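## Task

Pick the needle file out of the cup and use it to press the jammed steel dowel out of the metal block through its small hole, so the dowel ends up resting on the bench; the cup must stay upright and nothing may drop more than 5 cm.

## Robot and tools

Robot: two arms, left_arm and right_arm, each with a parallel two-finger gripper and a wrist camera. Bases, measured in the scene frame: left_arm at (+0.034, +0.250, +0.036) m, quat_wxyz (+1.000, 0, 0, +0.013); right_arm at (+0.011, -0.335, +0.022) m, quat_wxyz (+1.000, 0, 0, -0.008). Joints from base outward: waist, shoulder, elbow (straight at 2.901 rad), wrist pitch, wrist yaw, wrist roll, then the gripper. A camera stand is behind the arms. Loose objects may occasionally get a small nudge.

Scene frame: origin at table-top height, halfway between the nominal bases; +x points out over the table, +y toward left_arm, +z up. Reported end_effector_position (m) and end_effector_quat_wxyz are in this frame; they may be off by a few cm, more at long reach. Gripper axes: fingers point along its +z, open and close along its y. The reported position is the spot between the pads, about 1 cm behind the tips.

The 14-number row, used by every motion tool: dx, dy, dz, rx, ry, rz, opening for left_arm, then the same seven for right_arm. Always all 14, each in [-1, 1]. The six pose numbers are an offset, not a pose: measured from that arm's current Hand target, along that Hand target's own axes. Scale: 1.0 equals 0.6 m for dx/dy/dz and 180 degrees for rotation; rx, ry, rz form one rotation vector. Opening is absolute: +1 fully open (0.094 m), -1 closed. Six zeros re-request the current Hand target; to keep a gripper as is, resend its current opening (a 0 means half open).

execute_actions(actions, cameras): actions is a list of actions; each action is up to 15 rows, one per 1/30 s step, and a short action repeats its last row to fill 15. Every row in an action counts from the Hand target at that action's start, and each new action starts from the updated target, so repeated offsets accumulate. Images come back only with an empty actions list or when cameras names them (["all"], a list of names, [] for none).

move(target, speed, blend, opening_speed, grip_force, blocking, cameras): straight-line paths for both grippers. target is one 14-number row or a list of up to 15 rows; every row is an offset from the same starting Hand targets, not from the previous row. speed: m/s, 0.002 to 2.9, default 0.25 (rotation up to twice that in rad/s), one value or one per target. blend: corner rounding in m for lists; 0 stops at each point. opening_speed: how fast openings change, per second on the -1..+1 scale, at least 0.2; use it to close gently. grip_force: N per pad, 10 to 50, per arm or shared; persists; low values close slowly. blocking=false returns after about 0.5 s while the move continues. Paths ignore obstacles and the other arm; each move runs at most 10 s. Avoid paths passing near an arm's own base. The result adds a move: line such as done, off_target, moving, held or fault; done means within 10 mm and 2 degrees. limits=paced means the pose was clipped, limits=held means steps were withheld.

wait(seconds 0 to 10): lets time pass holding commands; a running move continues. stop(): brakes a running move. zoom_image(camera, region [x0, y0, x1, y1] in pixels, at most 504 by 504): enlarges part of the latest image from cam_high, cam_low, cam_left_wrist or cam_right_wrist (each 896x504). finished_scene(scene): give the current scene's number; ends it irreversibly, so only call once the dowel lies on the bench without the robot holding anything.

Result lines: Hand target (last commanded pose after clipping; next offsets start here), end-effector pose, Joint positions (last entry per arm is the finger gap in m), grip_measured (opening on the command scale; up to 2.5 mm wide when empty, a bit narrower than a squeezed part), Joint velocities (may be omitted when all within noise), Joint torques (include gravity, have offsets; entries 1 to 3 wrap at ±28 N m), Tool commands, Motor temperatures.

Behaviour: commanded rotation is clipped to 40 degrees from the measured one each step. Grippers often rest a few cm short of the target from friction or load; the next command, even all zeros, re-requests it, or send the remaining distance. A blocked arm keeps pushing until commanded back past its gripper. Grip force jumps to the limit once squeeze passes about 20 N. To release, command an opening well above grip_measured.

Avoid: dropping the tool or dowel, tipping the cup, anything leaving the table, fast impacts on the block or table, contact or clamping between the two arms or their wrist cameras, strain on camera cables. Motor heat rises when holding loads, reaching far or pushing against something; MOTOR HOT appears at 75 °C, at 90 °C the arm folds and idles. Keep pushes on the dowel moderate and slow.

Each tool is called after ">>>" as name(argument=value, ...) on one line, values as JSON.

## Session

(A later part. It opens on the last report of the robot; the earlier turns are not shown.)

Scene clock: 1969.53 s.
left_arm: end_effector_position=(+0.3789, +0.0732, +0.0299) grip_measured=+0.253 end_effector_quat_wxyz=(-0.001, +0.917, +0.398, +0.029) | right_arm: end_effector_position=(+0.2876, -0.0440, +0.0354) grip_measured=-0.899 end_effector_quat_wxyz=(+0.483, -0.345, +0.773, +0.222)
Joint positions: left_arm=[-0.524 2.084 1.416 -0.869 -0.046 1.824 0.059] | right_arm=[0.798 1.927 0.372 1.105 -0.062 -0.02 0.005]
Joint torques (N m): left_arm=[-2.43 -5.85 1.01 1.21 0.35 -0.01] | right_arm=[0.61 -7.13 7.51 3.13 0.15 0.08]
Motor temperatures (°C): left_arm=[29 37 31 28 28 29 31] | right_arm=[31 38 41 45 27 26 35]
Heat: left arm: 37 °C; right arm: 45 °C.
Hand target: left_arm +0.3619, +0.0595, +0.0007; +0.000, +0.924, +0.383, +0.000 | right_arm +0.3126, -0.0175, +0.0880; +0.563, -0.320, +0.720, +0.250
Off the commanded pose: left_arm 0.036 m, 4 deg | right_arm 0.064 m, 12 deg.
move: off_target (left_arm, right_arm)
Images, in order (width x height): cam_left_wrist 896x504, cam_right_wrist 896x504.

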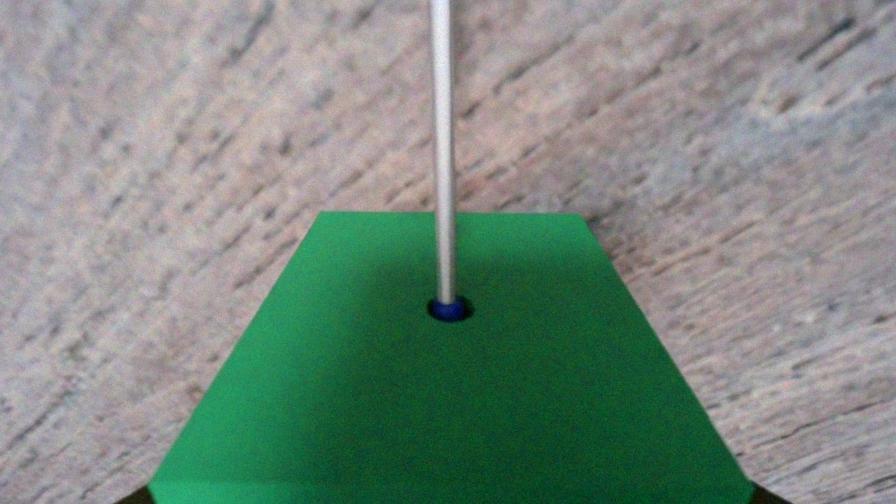

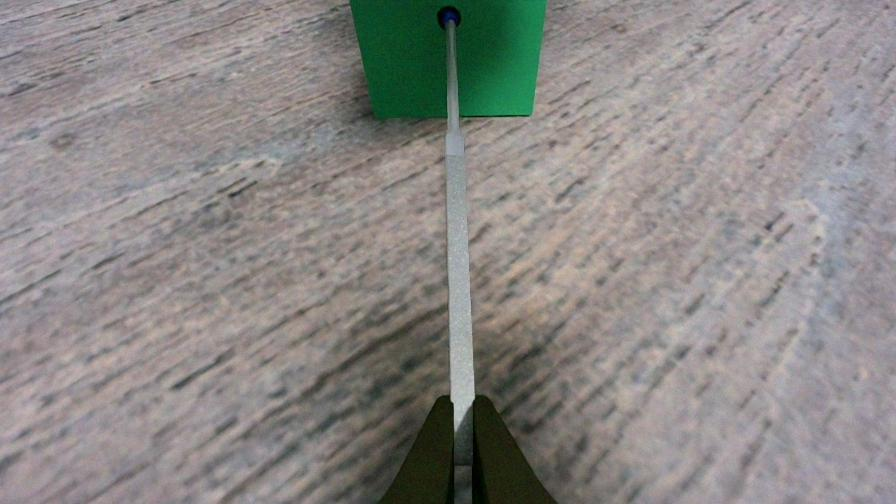

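>>> move(target=[0,0,0,0,0,0,0.1,-0.025,0,0.004,0,-0.0168,0,-1], speed=0.025, cameras=["cam_left_wrist","cam_right_wrist"])

>>> zoom_image(camera="cam_left_wrist", region=[390, 180, 510, 330])

Scene clock: 1975.90 s.
left_arm: end_effector_position=(+0.3789, +0.0732, +0.0299) grip_measured=+0.253 end_effector_quat_wxyz=(-0.001, +0.917, +0.398, +0.029) | right_arm: end_effector_position=(+0.2877, -0.0439, +0.0358) grip_measured=-0.899 end_effector_quat_wxyz=(+0.484, -0.345, +0.773, +0.222)
Joint positions: left_arm=[-0.524 2.084 1.416 -0.869 -0.046 1.824 0.059] | right_arm=[0.798 1.927 0.372 1.107 -0.062 -0.018 0.005]
Joint torques (N m): left_arm=[-2.17 -5.85 1.05 1.21 0.35 0] | right_arm=[0.64 -7.83 7.83 3.54 0.16 0.08]
Heat: left arm: 36 °C; right arm: 48 °C.
Hand target: left_arm +0.3619, +0.0595, +0.0007; +0.000, +0.924, +0.383, +0.000 | right_arm +0.3166, -0.0131, +0.1020; +0.582, -0.313, +0.705, +0.258
Off the commanded pose: left_arm 0.036 m, 4 deg | right_arm 0.079 m, 15 deg.
move: off_target (left_arm, right_arm)
Images, in order (width x height): cam_left_wrist 896x504, cam_right_wrist 896x504.

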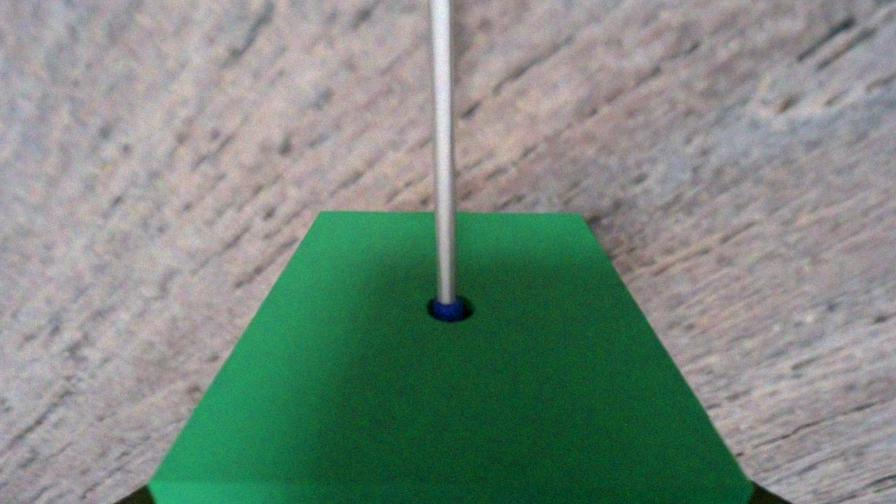

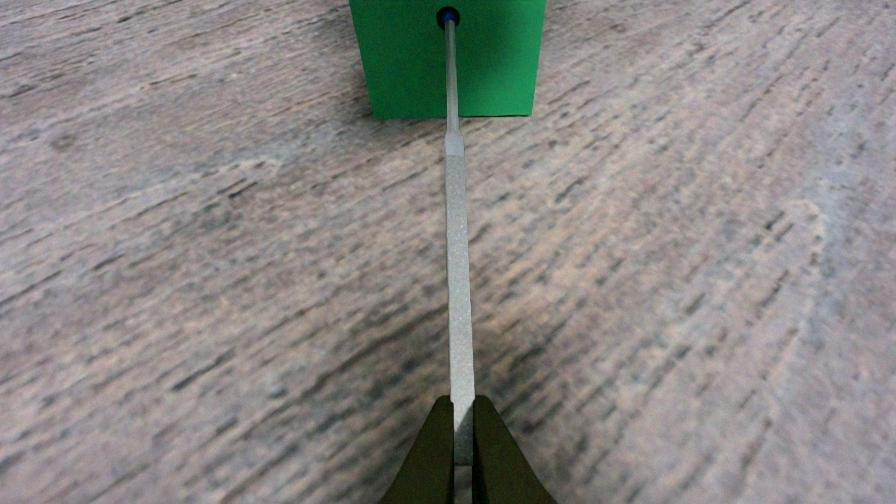

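Scaled by 3.360.

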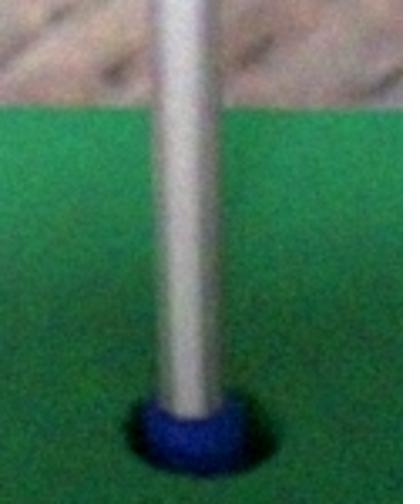

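>>> move(target=[0,0,0,0,0,0,0.1,-0.0218,0,0.0205,0,-0.0168,0,-1], speed=0.025, cameras=["cam_left_wrist","cam_right_wrist"])

>>> zoom_image(camera="cam_left_wrist", region=[390, 180, 510, 330])

Scene clock: 1981.33 s.
left_arm: end_effector_position=(+0.3791, +0.0726, +0.0299) grip_measured=+0.253 end_effector_quat_wxyz=(-0.002, +0.918, +0.395, +0.032) | right_arm: end_effector_position=(+0.3098, -0.0156, +0.0710) grip_measured=-0.954 end_effector_quat_wxyz=(+0.539, -0.328, +0.734, +0.250)
Joint positions: left_arm=[-0.528 2.084 1.416 -0.867 -0.054 1.827 0.059] | right_arm=[0.81 1.964 0.462 1.203 -0.058 -0.005 0.002]
Joint torques (N m): left_arm=[-1.99 -5.78 1.05 1.19 0.42 0.04] | right_arm=[0.51 -7.04 6.3 3.01 0.14 0.03]
Motor temperatures (°C): left_arm=[29 36 31 28 28 29 31] | right_arm=[31 38 40 51 27 26 35]
Heat: left arm: 36 °C; right arm: 51 °C.
Hand target: left_arm +0.3619, +0.0595, +0.0007; +0.000, +0.924, +0.383, +0.000 | right_arm +0.3264, -0.0023, +0.1125; +0.600, -0.306, +0.689, +0.267
Off the commanded pose: left_arm 0.036 m, 4 deg | right_arm 0.047 m, 9 deg.
move: off_target (left_arm, right_arm)
Images, in order (width x height): cam_left_wrist 896x504, cam_right_wrist 896x504.

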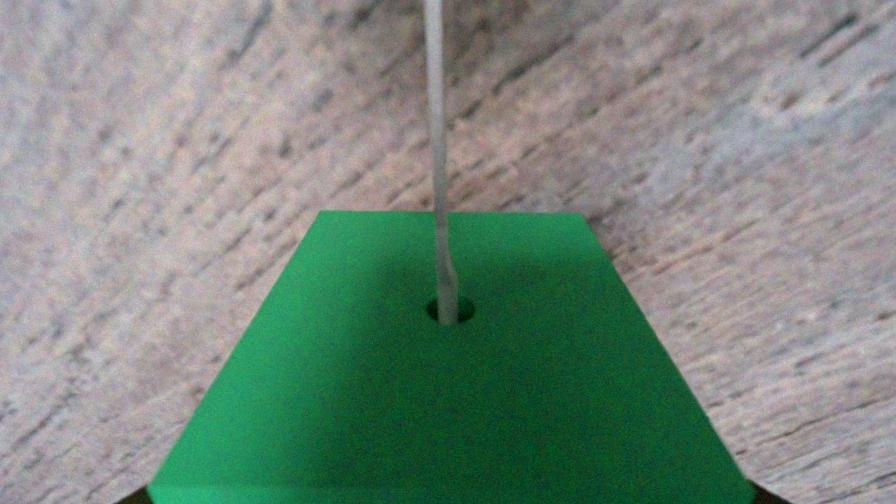

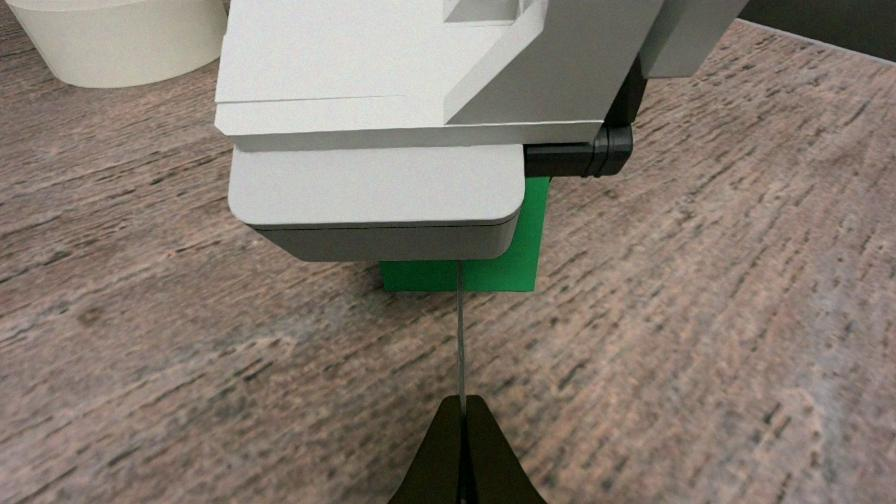

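Scaled by 3.360.

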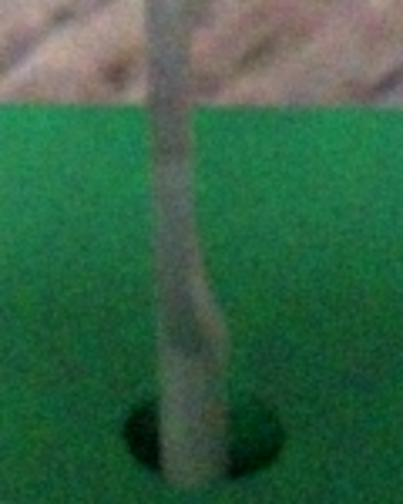

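>>> execute_actions(actions=[], cameras=["cam_high","cam_low"])

>>> zoom_image(camera="cam_high", region=[420, 220, 520, 310])

>>> zoom_image(camera="cam_low", region=[420, 250, 530, 350])

Scene clock: 1987.80 s.
left_arm: end_effector_position=(+0.3791, +0.0726, +0.0299) grip_measured=+0.253 end_effector_quat_wxyz=(-0.002, +0.918, +0.395, +0.032) | right_arm: end_effector_position=(+0.3098, -0.0156, +0.0710) grip_measured=-0.954 end_effector_quat_wxyz=(+0.539, -0.328, +0.734, +0.250)
Joint positions: left_arm=[-0.528 2.084 1.416 -0.867 -0.054 1.827 0.059] | right_arm=[0.81 1.964 0.462 1.203 -0.058 -0.005 0.002]
Joint velocities: within noise
Joint torques (N m): left_arm=[-2.07 -5.9 1.21 1.18 0.43 0.01] | right_arm=[0.5 -7.05 6.3 3.01 0.13 0.02]
Motor temperatures (°C): left_arm=[29 36 31 28 28 29 31] | right_arm=[31 38 40 50 27 26 35]
Heat: left arm: 36 °C; right arm: 50 °C.
Hand target: left_arm +0.3619, +0.0595, +0.0007; +0.000, +0.924, +0.383, +0.000 | right_arm +0.3264, -0.0023, +0.1125; +0.600, -0.306, +0.689, +0.267
Tool commands: left_gripper/opening=+0.1 right_gripper/opening=-1.0
Off the commanded pose: left_arm 0.036 m, 4 deg | right_arm 0.047 m, 9 deg.
Images, in order (width x height): cam_high 896x504, cam_low 896x504.

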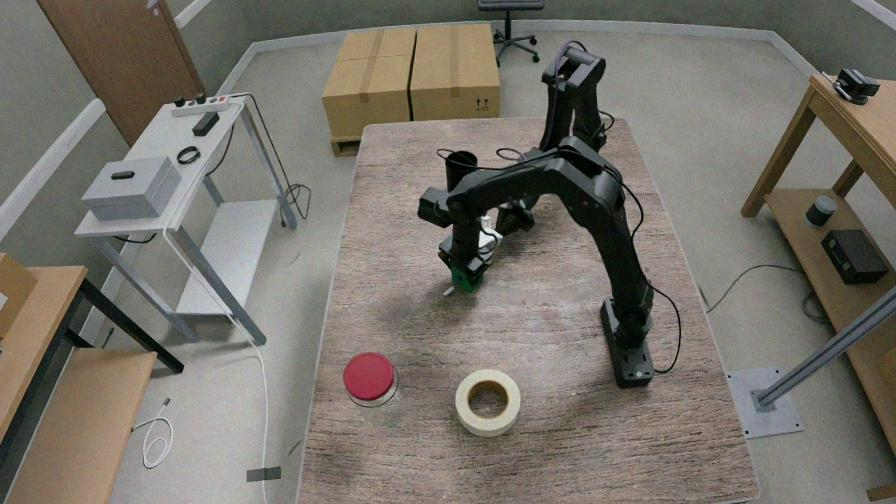

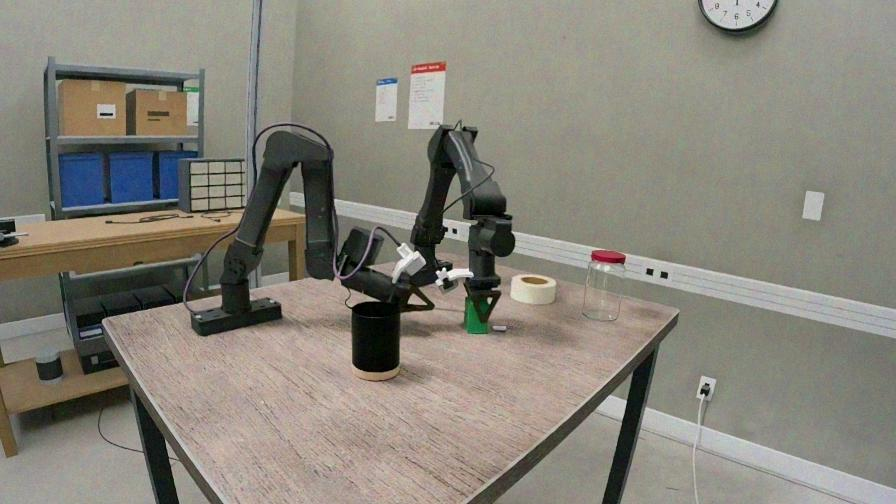

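Scaled by 5.040.

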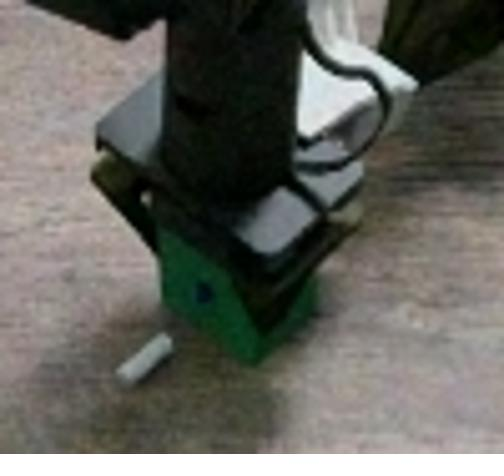

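Scaled by 4.582.

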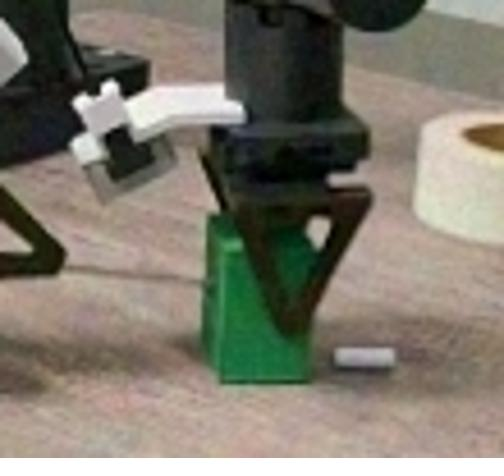

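>>> move(target=[0,0,0,0,0,0,0.1,0.0871,0,-0.0216,0,0.0448,0,-1], speed=0.04, cameras=["cam_left_wrist","cam_right_wrist"])

>>> zoom_image(camera="cam_left_wrist", region=[390, 180, 510, 330])

Scene clock: 2013.67 s.
left_arm: end_effector_position=(+0.3791, +0.0726, +0.0299) grip_measured=+0.253 end_effector_quat_wxyz=(-0.002, +0.919, +0.393, +0.032) | right_arm: end_effector_position=(+0.3102, -0.0152, +0.0625) grip_measured=-0.955 end_effector_quat_wxyz=(+0.543, -0.327, +0.732, +0.251)
Joint positions: left_arm=[-0.528 2.084 1.416 -0.867 -0.054 1.83 0.059] | right_arm=[0.81 2.024 0.462 1.272 -0.058 -0.005 0.002]
Joint torques (N m): left_arm=[-1.84 -5.91 1.06 1.18 0.42 0] | right_arm=[0.28 -6.13 2.4 1.98 0.13 -0.04]
Heat: left arm: 35 °C; right arm: 49 °C.
Hand target: left_arm +0.3619, +0.0595, +0.0007; +0.000, +0.924, +0.383, +0.000 | right_arm +0.3129, -0.0171, +0.0625; +0.550, -0.324, +0.730, +0.244
Off the commanded pose: left_arm 0.036 m, 4 deg | right_arm 0.003 m, 1 deg.
move: off_target (left_arm)
Images, in order (width x height): cam_left_wrist 896x504, cam_right_wrist 896x504.

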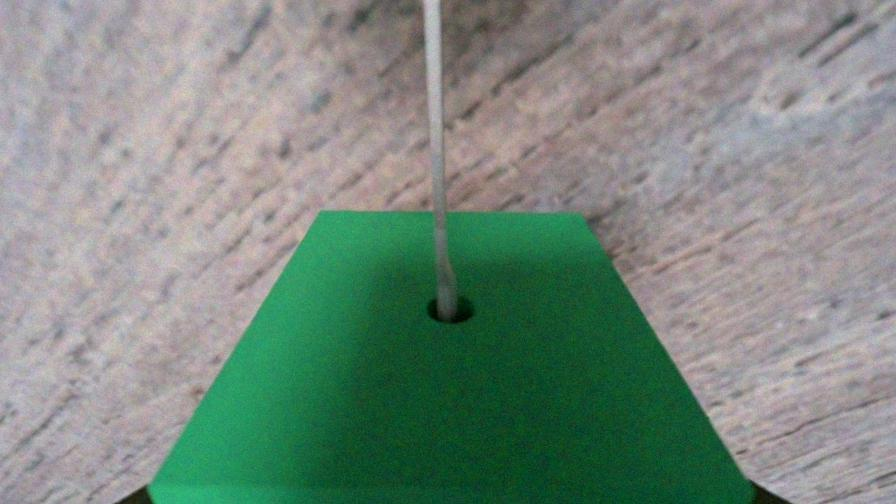

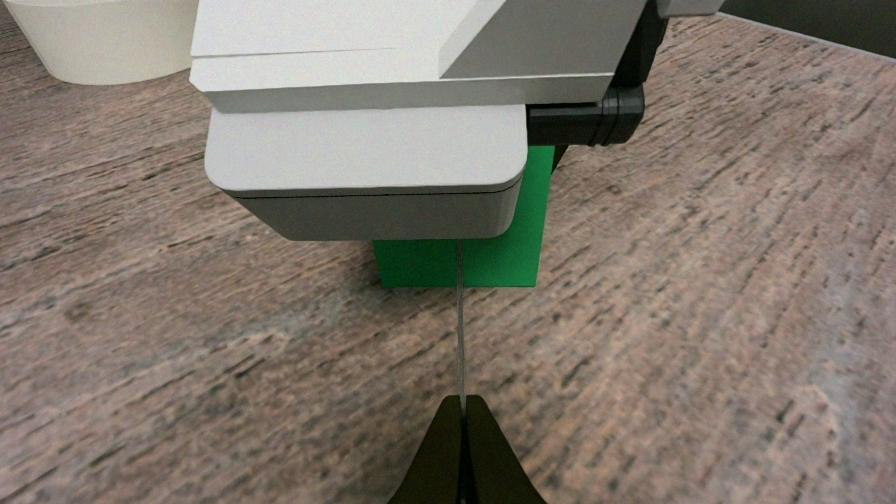

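Scaled by 3.360.

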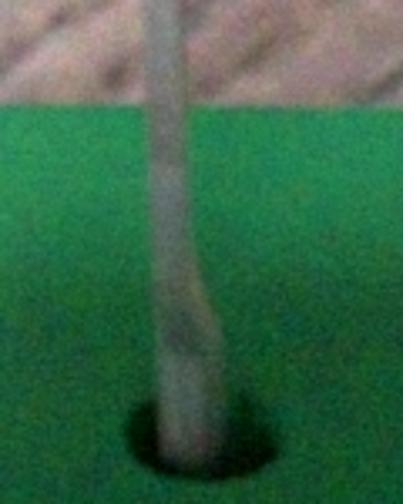

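>>> move(target=[0,0,0,0,0,0,0.1,0.0412,0,0.0014,0,0.028,0,-1], speed=0.04, cameras=["cam_left_wrist","cam_right_wrist","cam_low"])

>>> zoom_image(camera="cam_left_wrist", region=[390, 180, 510, 330])

>>> zoom_image(camera="cam_low", region=[400, 250, 530, 350])

Scene clock: 2018.87 s.
left_arm: end_effector_position=(+0.3791, +0.0726, +0.0299) grip_measured=+0.253 end_effector_quat_wxyz=(-0.002, +0.919, +0.393, +0.032) | right_arm: end_effector_position=(+0.3099, -0.0155, +0.0600) grip_measured=-0.955 end_effector_quat_wxyz=(+0.541, -0.328, +0.733, +0.250)
Joint positions: left_arm=[-0.528 2.084 1.416 -0.867 -0.054 1.83 0.059] | right_arm=[0.81 2.03 0.462 1.272 -0.058 -0.005 0.002]
Joint torques (N m): left_arm=[-1.8 -5.96 1.17 1.16 0.39 0.01] | right_arm=[0.24 -5.65 2.32 1.2 0.15 -0.1]
Heat: left arm: 35 °C; right arm: 48 °C.
Hand target: left_arm +0.3619, +0.0595, +0.0007; +0.000, +0.924, +0.383, +0.000 | right_arm +0.3089, -0.0216, +0.0385; +0.517, -0.335, +0.753, +0.230
Off the commanded pose: left_arm 0.036 m, 4 deg | right_arm 0.022 m, 4 deg.
move: off_target (left_arm, right_arm)
Images, in order (width x height): cam_low 896x504, cam_left_wrist 896x504, cam_right_wrist 896x504.

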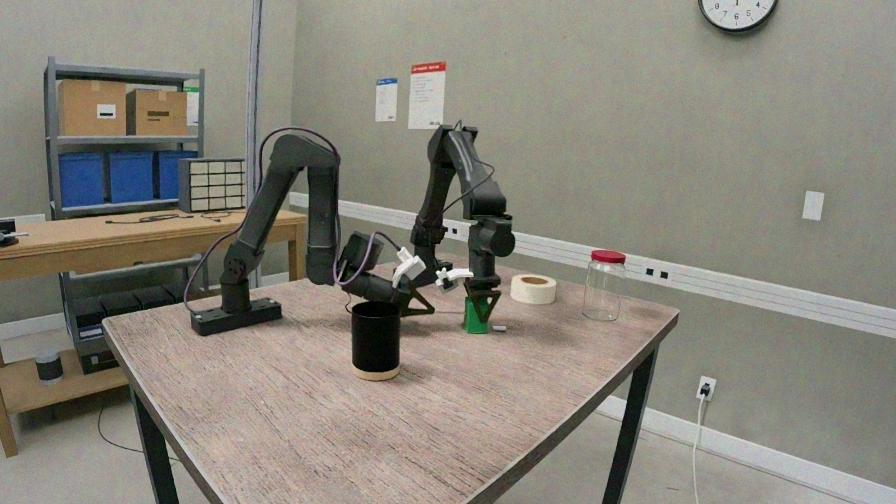

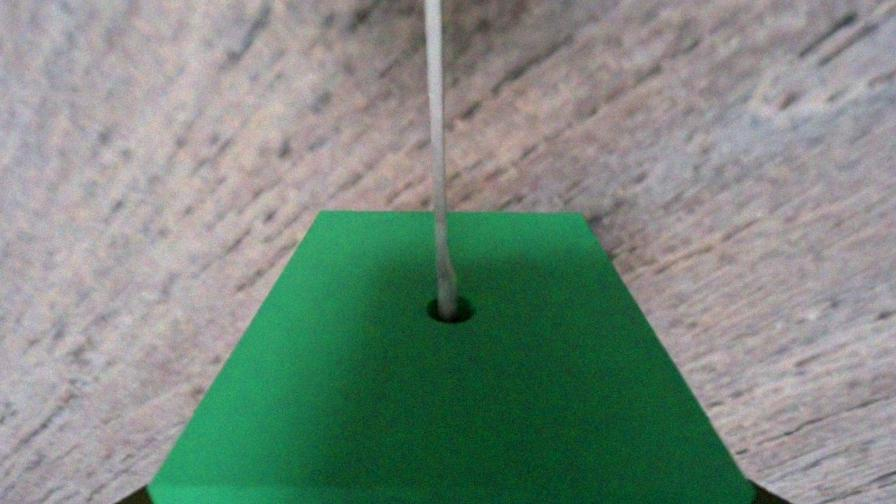

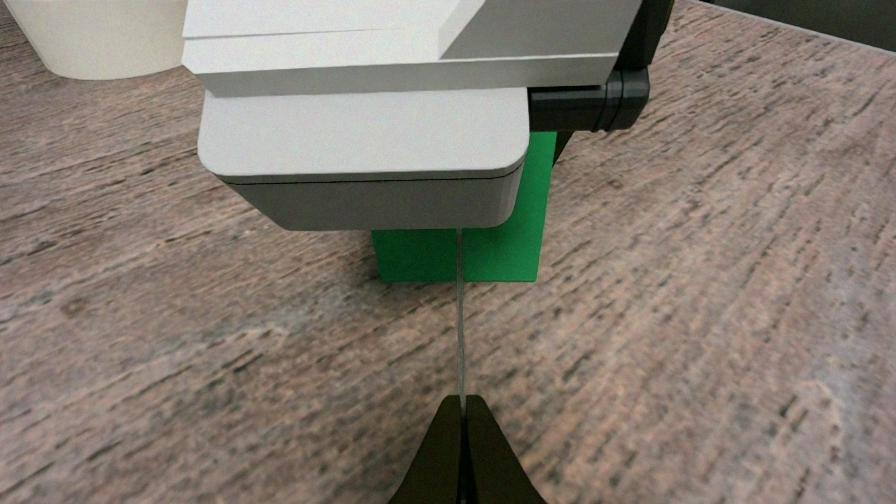

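Scaled by 3.360.

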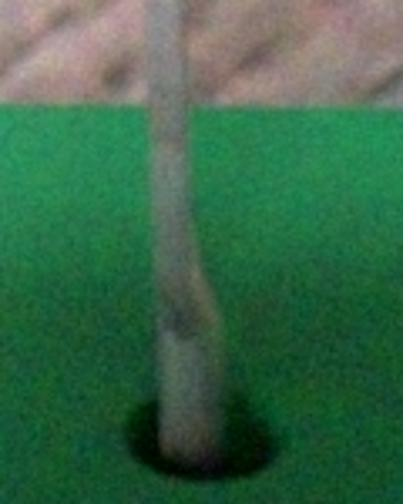

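Scaled by 3.877.

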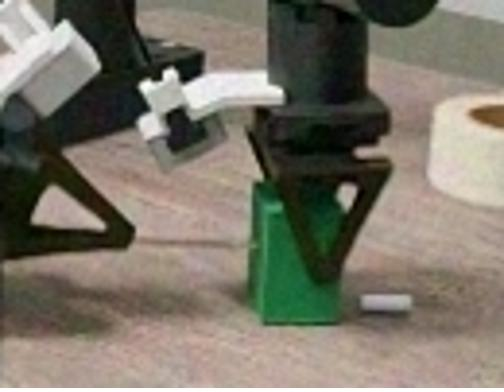

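>>> move(target=[0,0,0,0,0,0,0.1,0.0389,0,0.015,0,0.0112,0,-1], speed=0.04, cameras=["cam_left_wrist","cam_low"])

>>> zoom_image(camera="cam_left_wrist", region=[390, 180, 510, 330])

>>> zoom_image(camera="cam_low", region=[400, 250, 530, 350])

Scene clock: 2029.40 s.
left_arm: end_effector_position=(+0.3791, +0.0726, +0.0299) grip_measured=+0.253 end_effector_quat_wxyz=(-0.002, +0.919, +0.393, +0.032) | right_arm: end_effector_position=(+0.3102, -0.0152, +0.0449) grip_measured=-0.955 end_effector_quat_wxyz=(+0.540, -0.329, +0.734, +0.249)
Joint positions: left_arm=[-0.528 2.084 1.416 -0.867 -0.054 1.83 0.059] | right_arm=[0.81 2.113 0.47 1.344 -0.058 -0.006 0.002]
Joint torques (N m): left_arm=[-1.85 -5.89 1.11 1.17 0.45 -0.02] | right_arm=[0.23 -5 2.43 0.93 0.14 -0.09]
Motor temperatures (°C): left_arm=[29 34 31 28 28 29 31] | right_arm=[31 36 38 45 27 26 35]
Heat: left arm: 34 °C; right arm: 45 °C.
Hand target: left_arm +0.3619, +0.0595, +0.0007; +0.000, +0.924, +0.383, +0.000 | right_arm +0.3089, -0.0216, +0.0135; +0.504, -0.339, +0.762, +0.224
Off the commanded pose: left_arm 0.036 m, 4 deg | right_arm 0.032 m, 6 deg.
move: off_target (left_arm, right_arm)
Images, in order (width x height): cam_low 896x504, cam_left_wrist 896x504.

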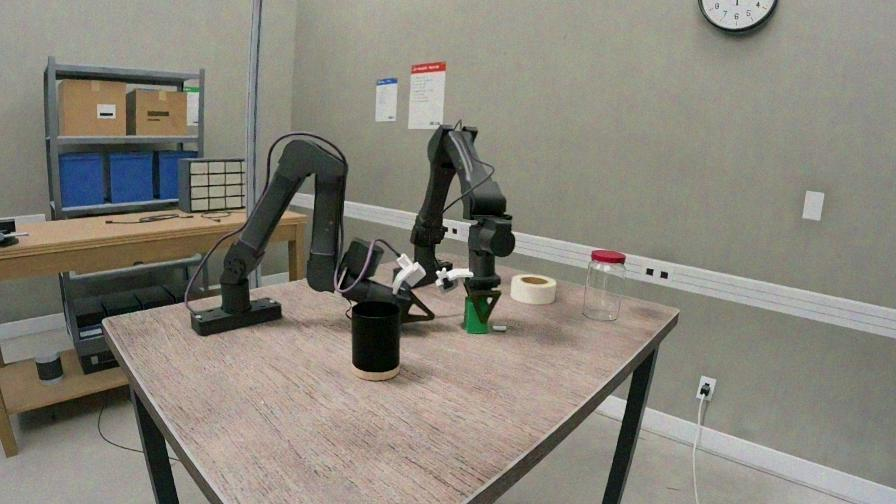

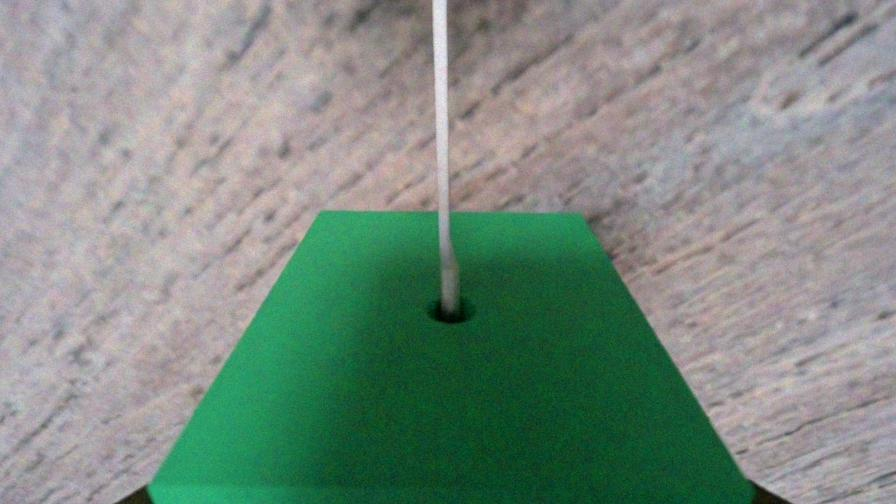

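Scaled by 3.360.

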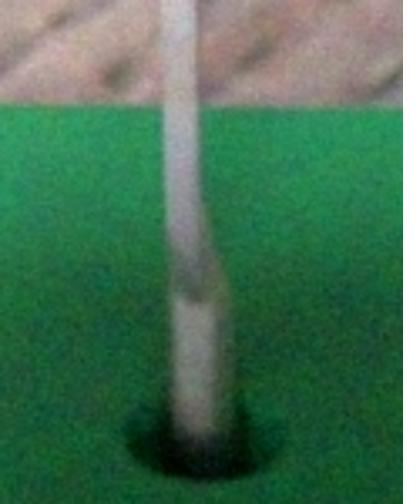

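Scaled by 3.877.

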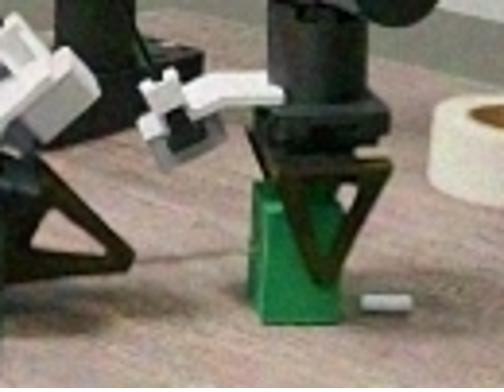

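>>> move(target=[0,0,0,0,0,0,0.1,-0.0518,0.0054,-0.0124,0,-0.031,0,-0.4], speed=0.04, opening_speed=0.4, cameras=["cam_left_wrist","cam_right_wrist","cam_low"])

>>> zoom_image(camera="cam_low", region=[400, 250, 530, 350])

Scene clock: 2041.23 s.
left_arm: end_effector_position=(+0.3791, +0.0726, +0.0299) grip_measured=+0.253 end_effector_quat_wxyz=(-0.002, +0.919, +0.393, +0.032) | right_arm: end_effector_position=(+0.3090, -0.0187, +0.0345) grip_measured=-0.402 end_effector_quat_wxyz=(+0.528, -0.330, +0.745, +0.241)
Joint positions: left_arm=[-0.528 2.084 1.416 -0.867 -0.054 1.83 0.059] | right_arm=[0.81 2.123 0.468 1.321 -0.049 -0.006 0.028]
Joint torques (N m): left_arm=[-1.8 -5.76 1.22 1.18 0.45 0.02] | right_arm=[0.58 -8.87 2.15 1.8 0.17 0]
Heat: left arm: 34 °C; right arm: 42 °C.
Hand target: left_arm +0.3619, +0.0595, +0.0007; +0.000, +0.924, +0.383, +0.000 | right_arm +0.3101, -0.0154, +0.0450; +0.541, -0.327, +0.737, +0.240
Off the commanded pose: left_arm 0.036 m, 4 deg | right_arm 0.011 m, 2 deg.
move: off_target (left_arm, right_arm)
Images, in order (width x height): cam_low 896x504, cam_left_wrist 896x504, cam_right_wrist 896x504.

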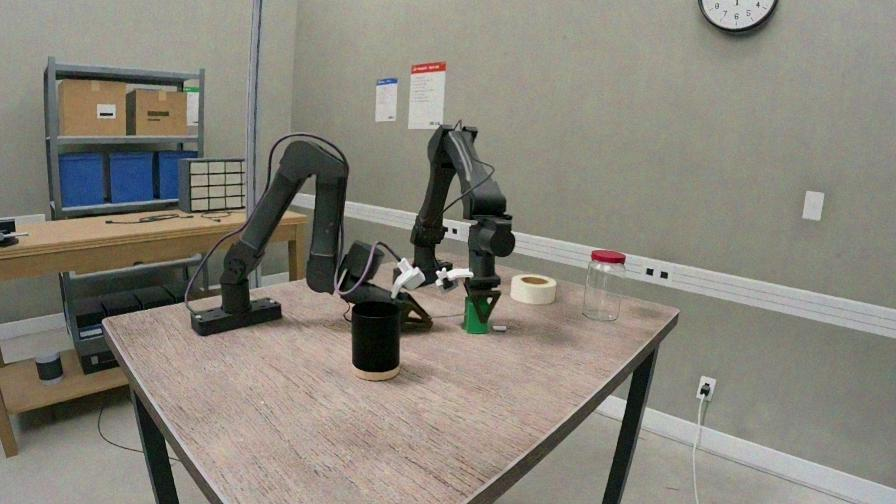

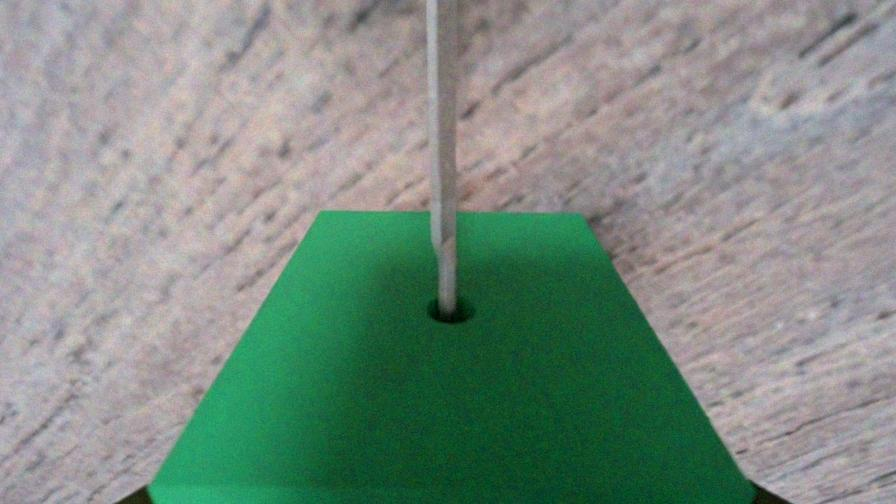

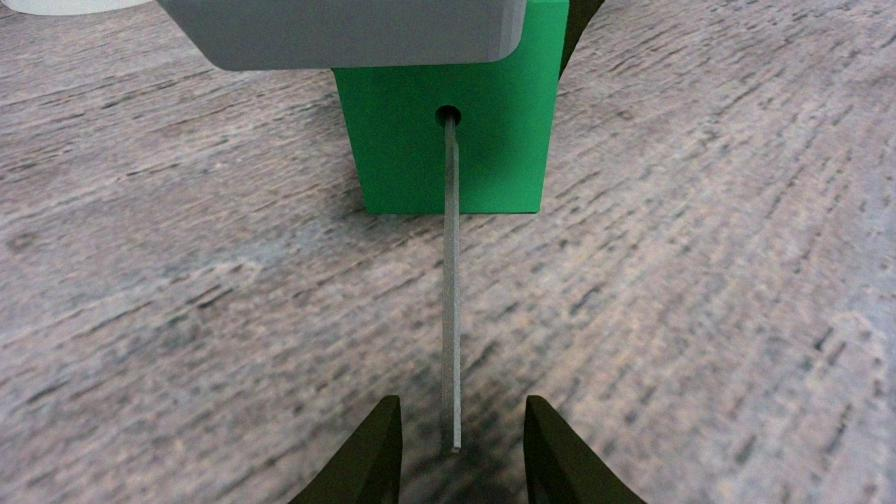

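Scaled by 3.877.

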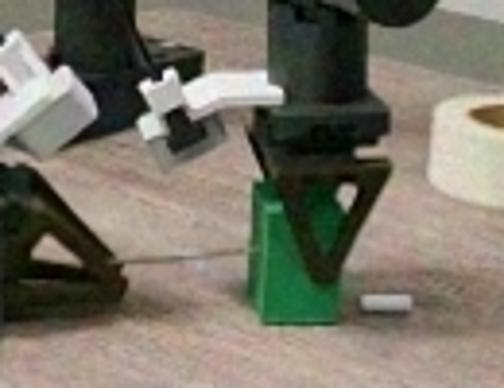

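>>> move(target=[[0.0357,0.0048,-0.0583,0,0,0,0.1,0.0291,0,-0.1481,0,0,0,-0.4],[0.0357,0.0048,-0.0583,0,0,0,0.7,-0.114,0,-0.1931,0,0,0,-0.4]], speed=[0.07,0.1], opening_speed=0.5, cameras=["all"])

>>> zoom_image(camera="cam_low", region=[400, 250, 530, 350])

Scene clock: 2057.23 s.
left_arm: end_effector_position=(+0.3740, +0.0751, +0.0319) grip_measured=+0.698 end_effector_quat_wxyz=(-0.007, +0.923, +0.384, +0.007) | right_arm: end_effector_position=(+0.2420, -0.0869, +0.1273) grip_measured=-0.402 end_effector_quat_wxyz=(+0.526, -0.330, +0.746, +0.240)
Joint positions: left_arm=[-0.513 2.094 1.441 -0.919 -0.02 1.865 0.08] | right_arm=[0.81 1.188 0.178 0.671 -0.049 -0.006 0.028]
Joint torques (N m): left_arm=[0.55 -8.09 7.65 0.42 0.14 0.16] | right_arm=[-0.54 -3.74 8.64 1.4 0.01 -0.07]
Heat: left arm: 34 °C; right arm: 42 °C.
Hand target: left_arm +0.3790, +0.0726, +0.0357; +0.000, +0.924, +0.383, +0.000 | right_arm +0.2498, -0.0822, +0.1450; +0.541, -0.327, +0.737, +0.240
Off the commanded pose: left_arm 0.007 m, 1 deg | right_arm 0.020 m, 2 deg.
move: off_target (right_arm)

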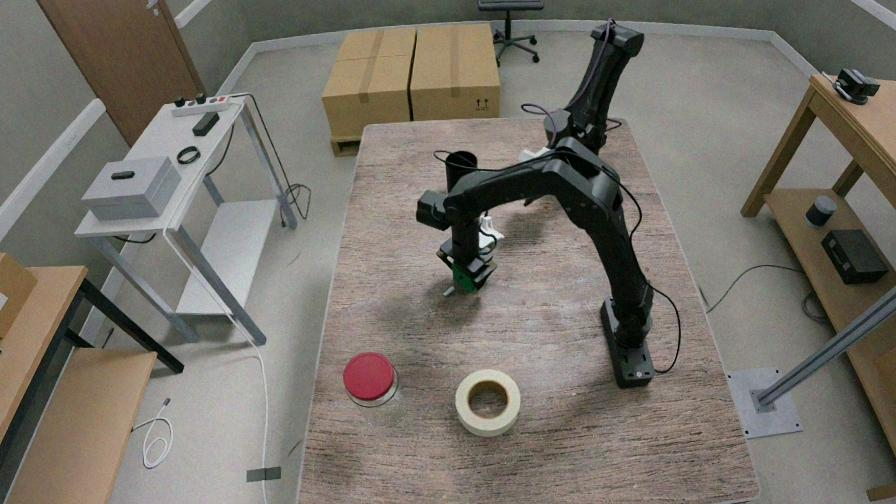

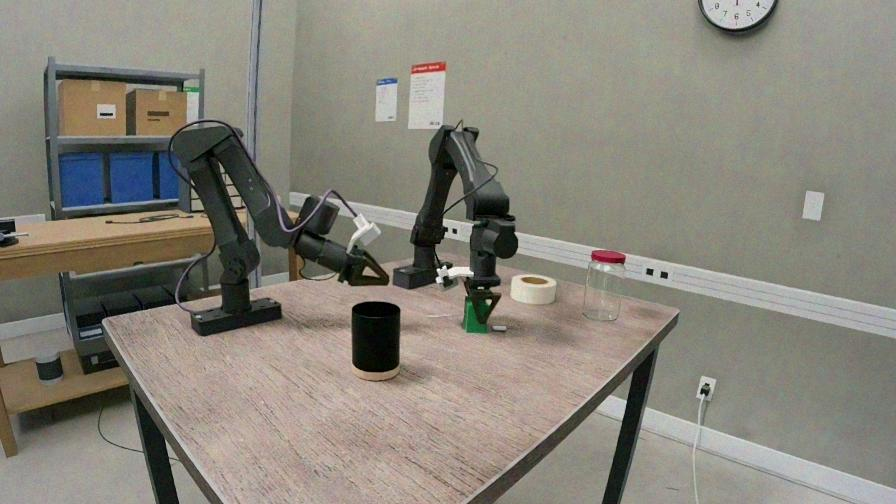

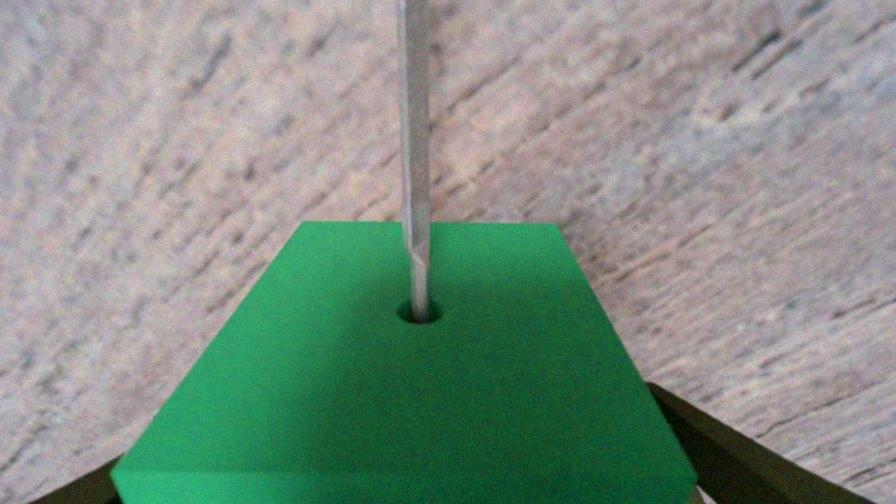

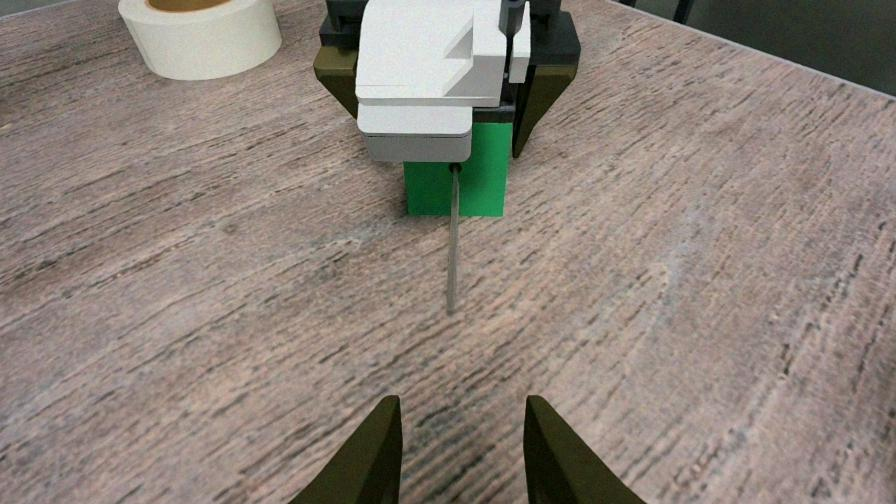

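Scaled by 3.877.

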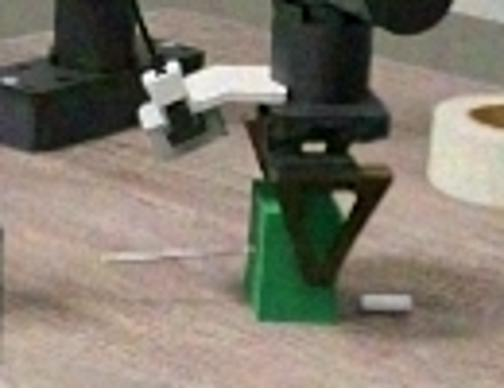

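>>> move(target=[0,0,-0.2333,0,0,0,0.8,0,0,0,0,0,0,-0.4], speed=0.1, cameras=["all"])

>>> zoom_image(camera="cam_low", region=[400, 250, 530, 350])

>>> zoom_image(camera="cam_high", region=[420, 220, 520, 310])

Scene clock: 2063.83 s.
left_arm: end_effector_position=(+0.3760, +0.0741, +0.1532) grip_measured=+0.798 end_effector_quat_wxyz=(-0.026, +0.923, +0.384, -0.009) | right_arm: end_effector_position=(+0.2420, -0.0869, +0.1273) grip_measured=-0.402 end_effector_quat_wxyz=(+0.526, -0.330, +0.746, +0.240)
Joint positions: left_arm=[-0.513 2.069 1.895 -1.448 -0.02 1.865 0.084] | right_arm=[0.81 1.188 0.178 0.671 -0.049 -0.006 0.028]
Joint torques (N m): left_arm=[0.51 -12.25 7.99 0.36 0.14 0.11] | right_arm=[-0.59 -3.67 8.69 1.41 0.01 -0.05]
Heat: left arm: 35 °C; right arm: 42 °C.
Hand target: left_arm +0.3789, +0.0726, +0.1757; +0.000, +0.924, +0.383, +0.000 | right_arm +0.2498, -0.0822, +0.1450; +0.541, -0.327, +0.737, +0.240
Off the commanded pose: left_arm 0.023 m, 3 deg | right_arm 0.020 m, 2 deg.
move: off_target (left_arm, right_arm)

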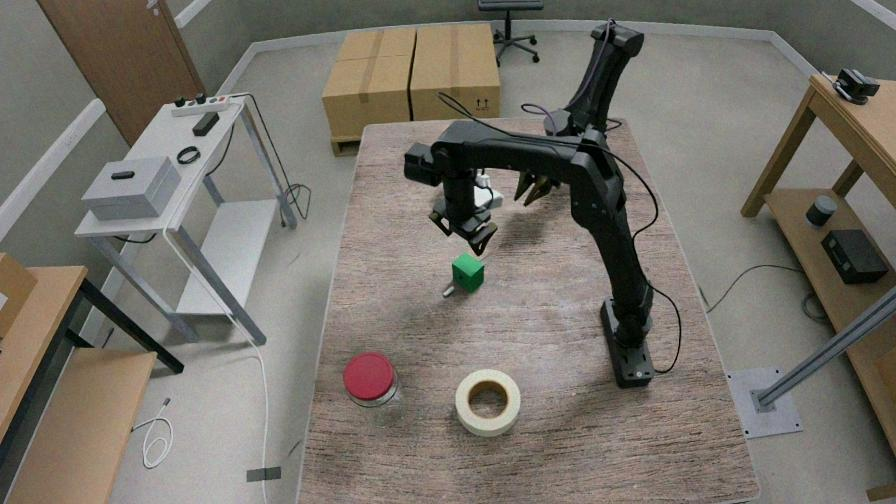

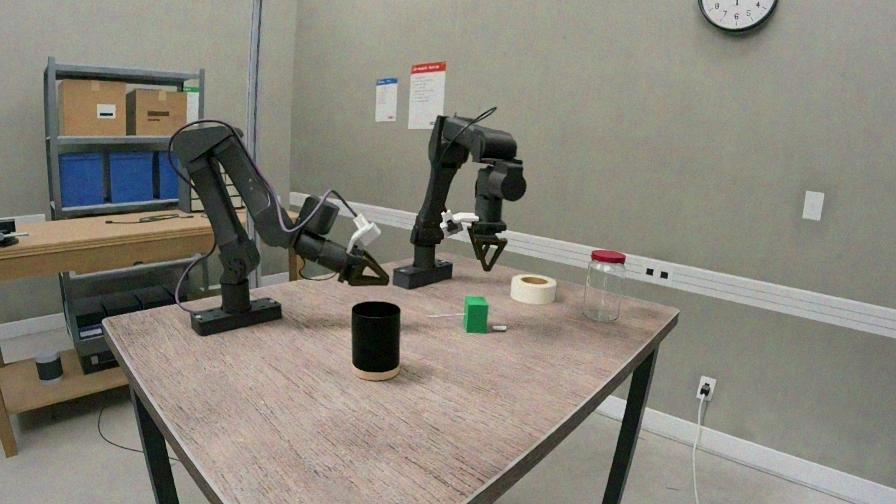

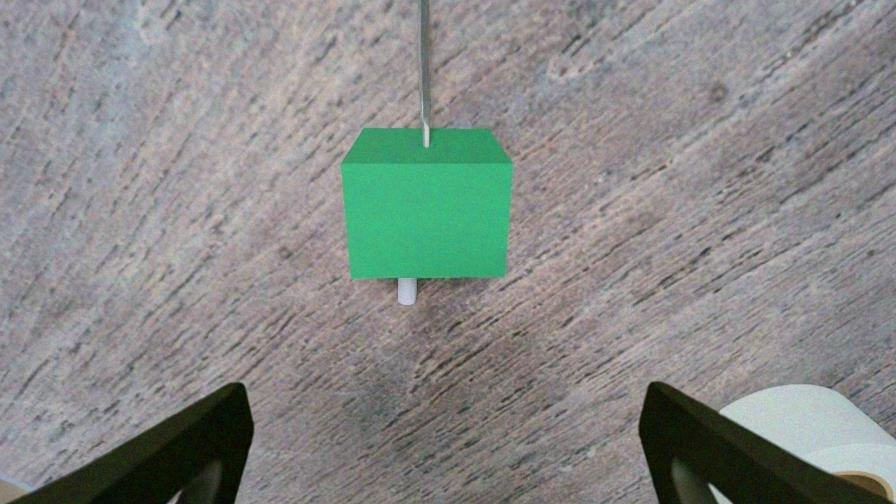

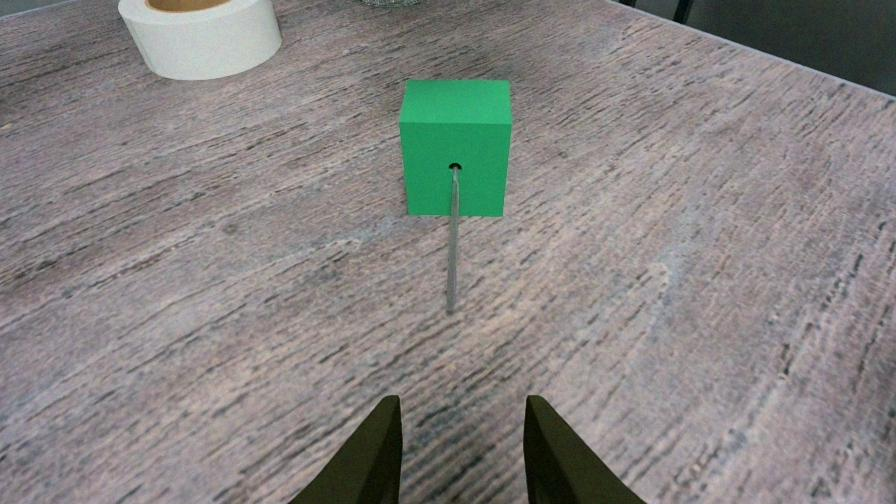

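Scaled by 3.877.

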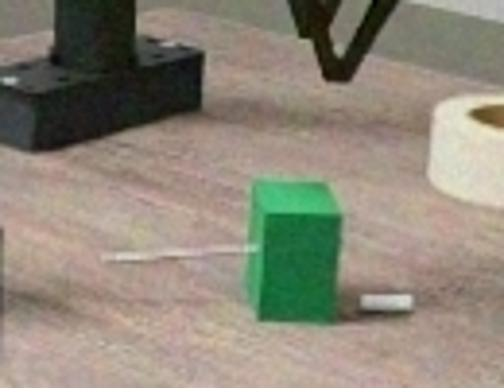

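Scaled by 5.040.

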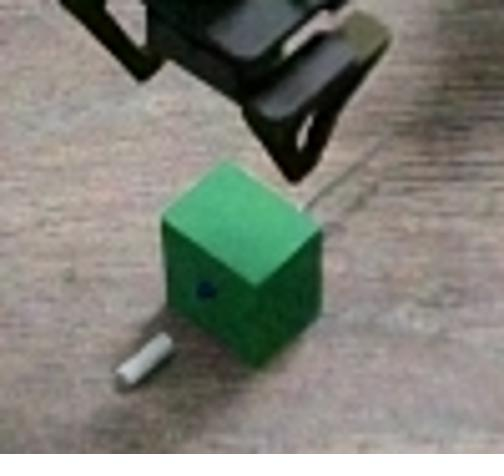

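>>> finished_scene(scene=1)

The scene is finished: the task was done.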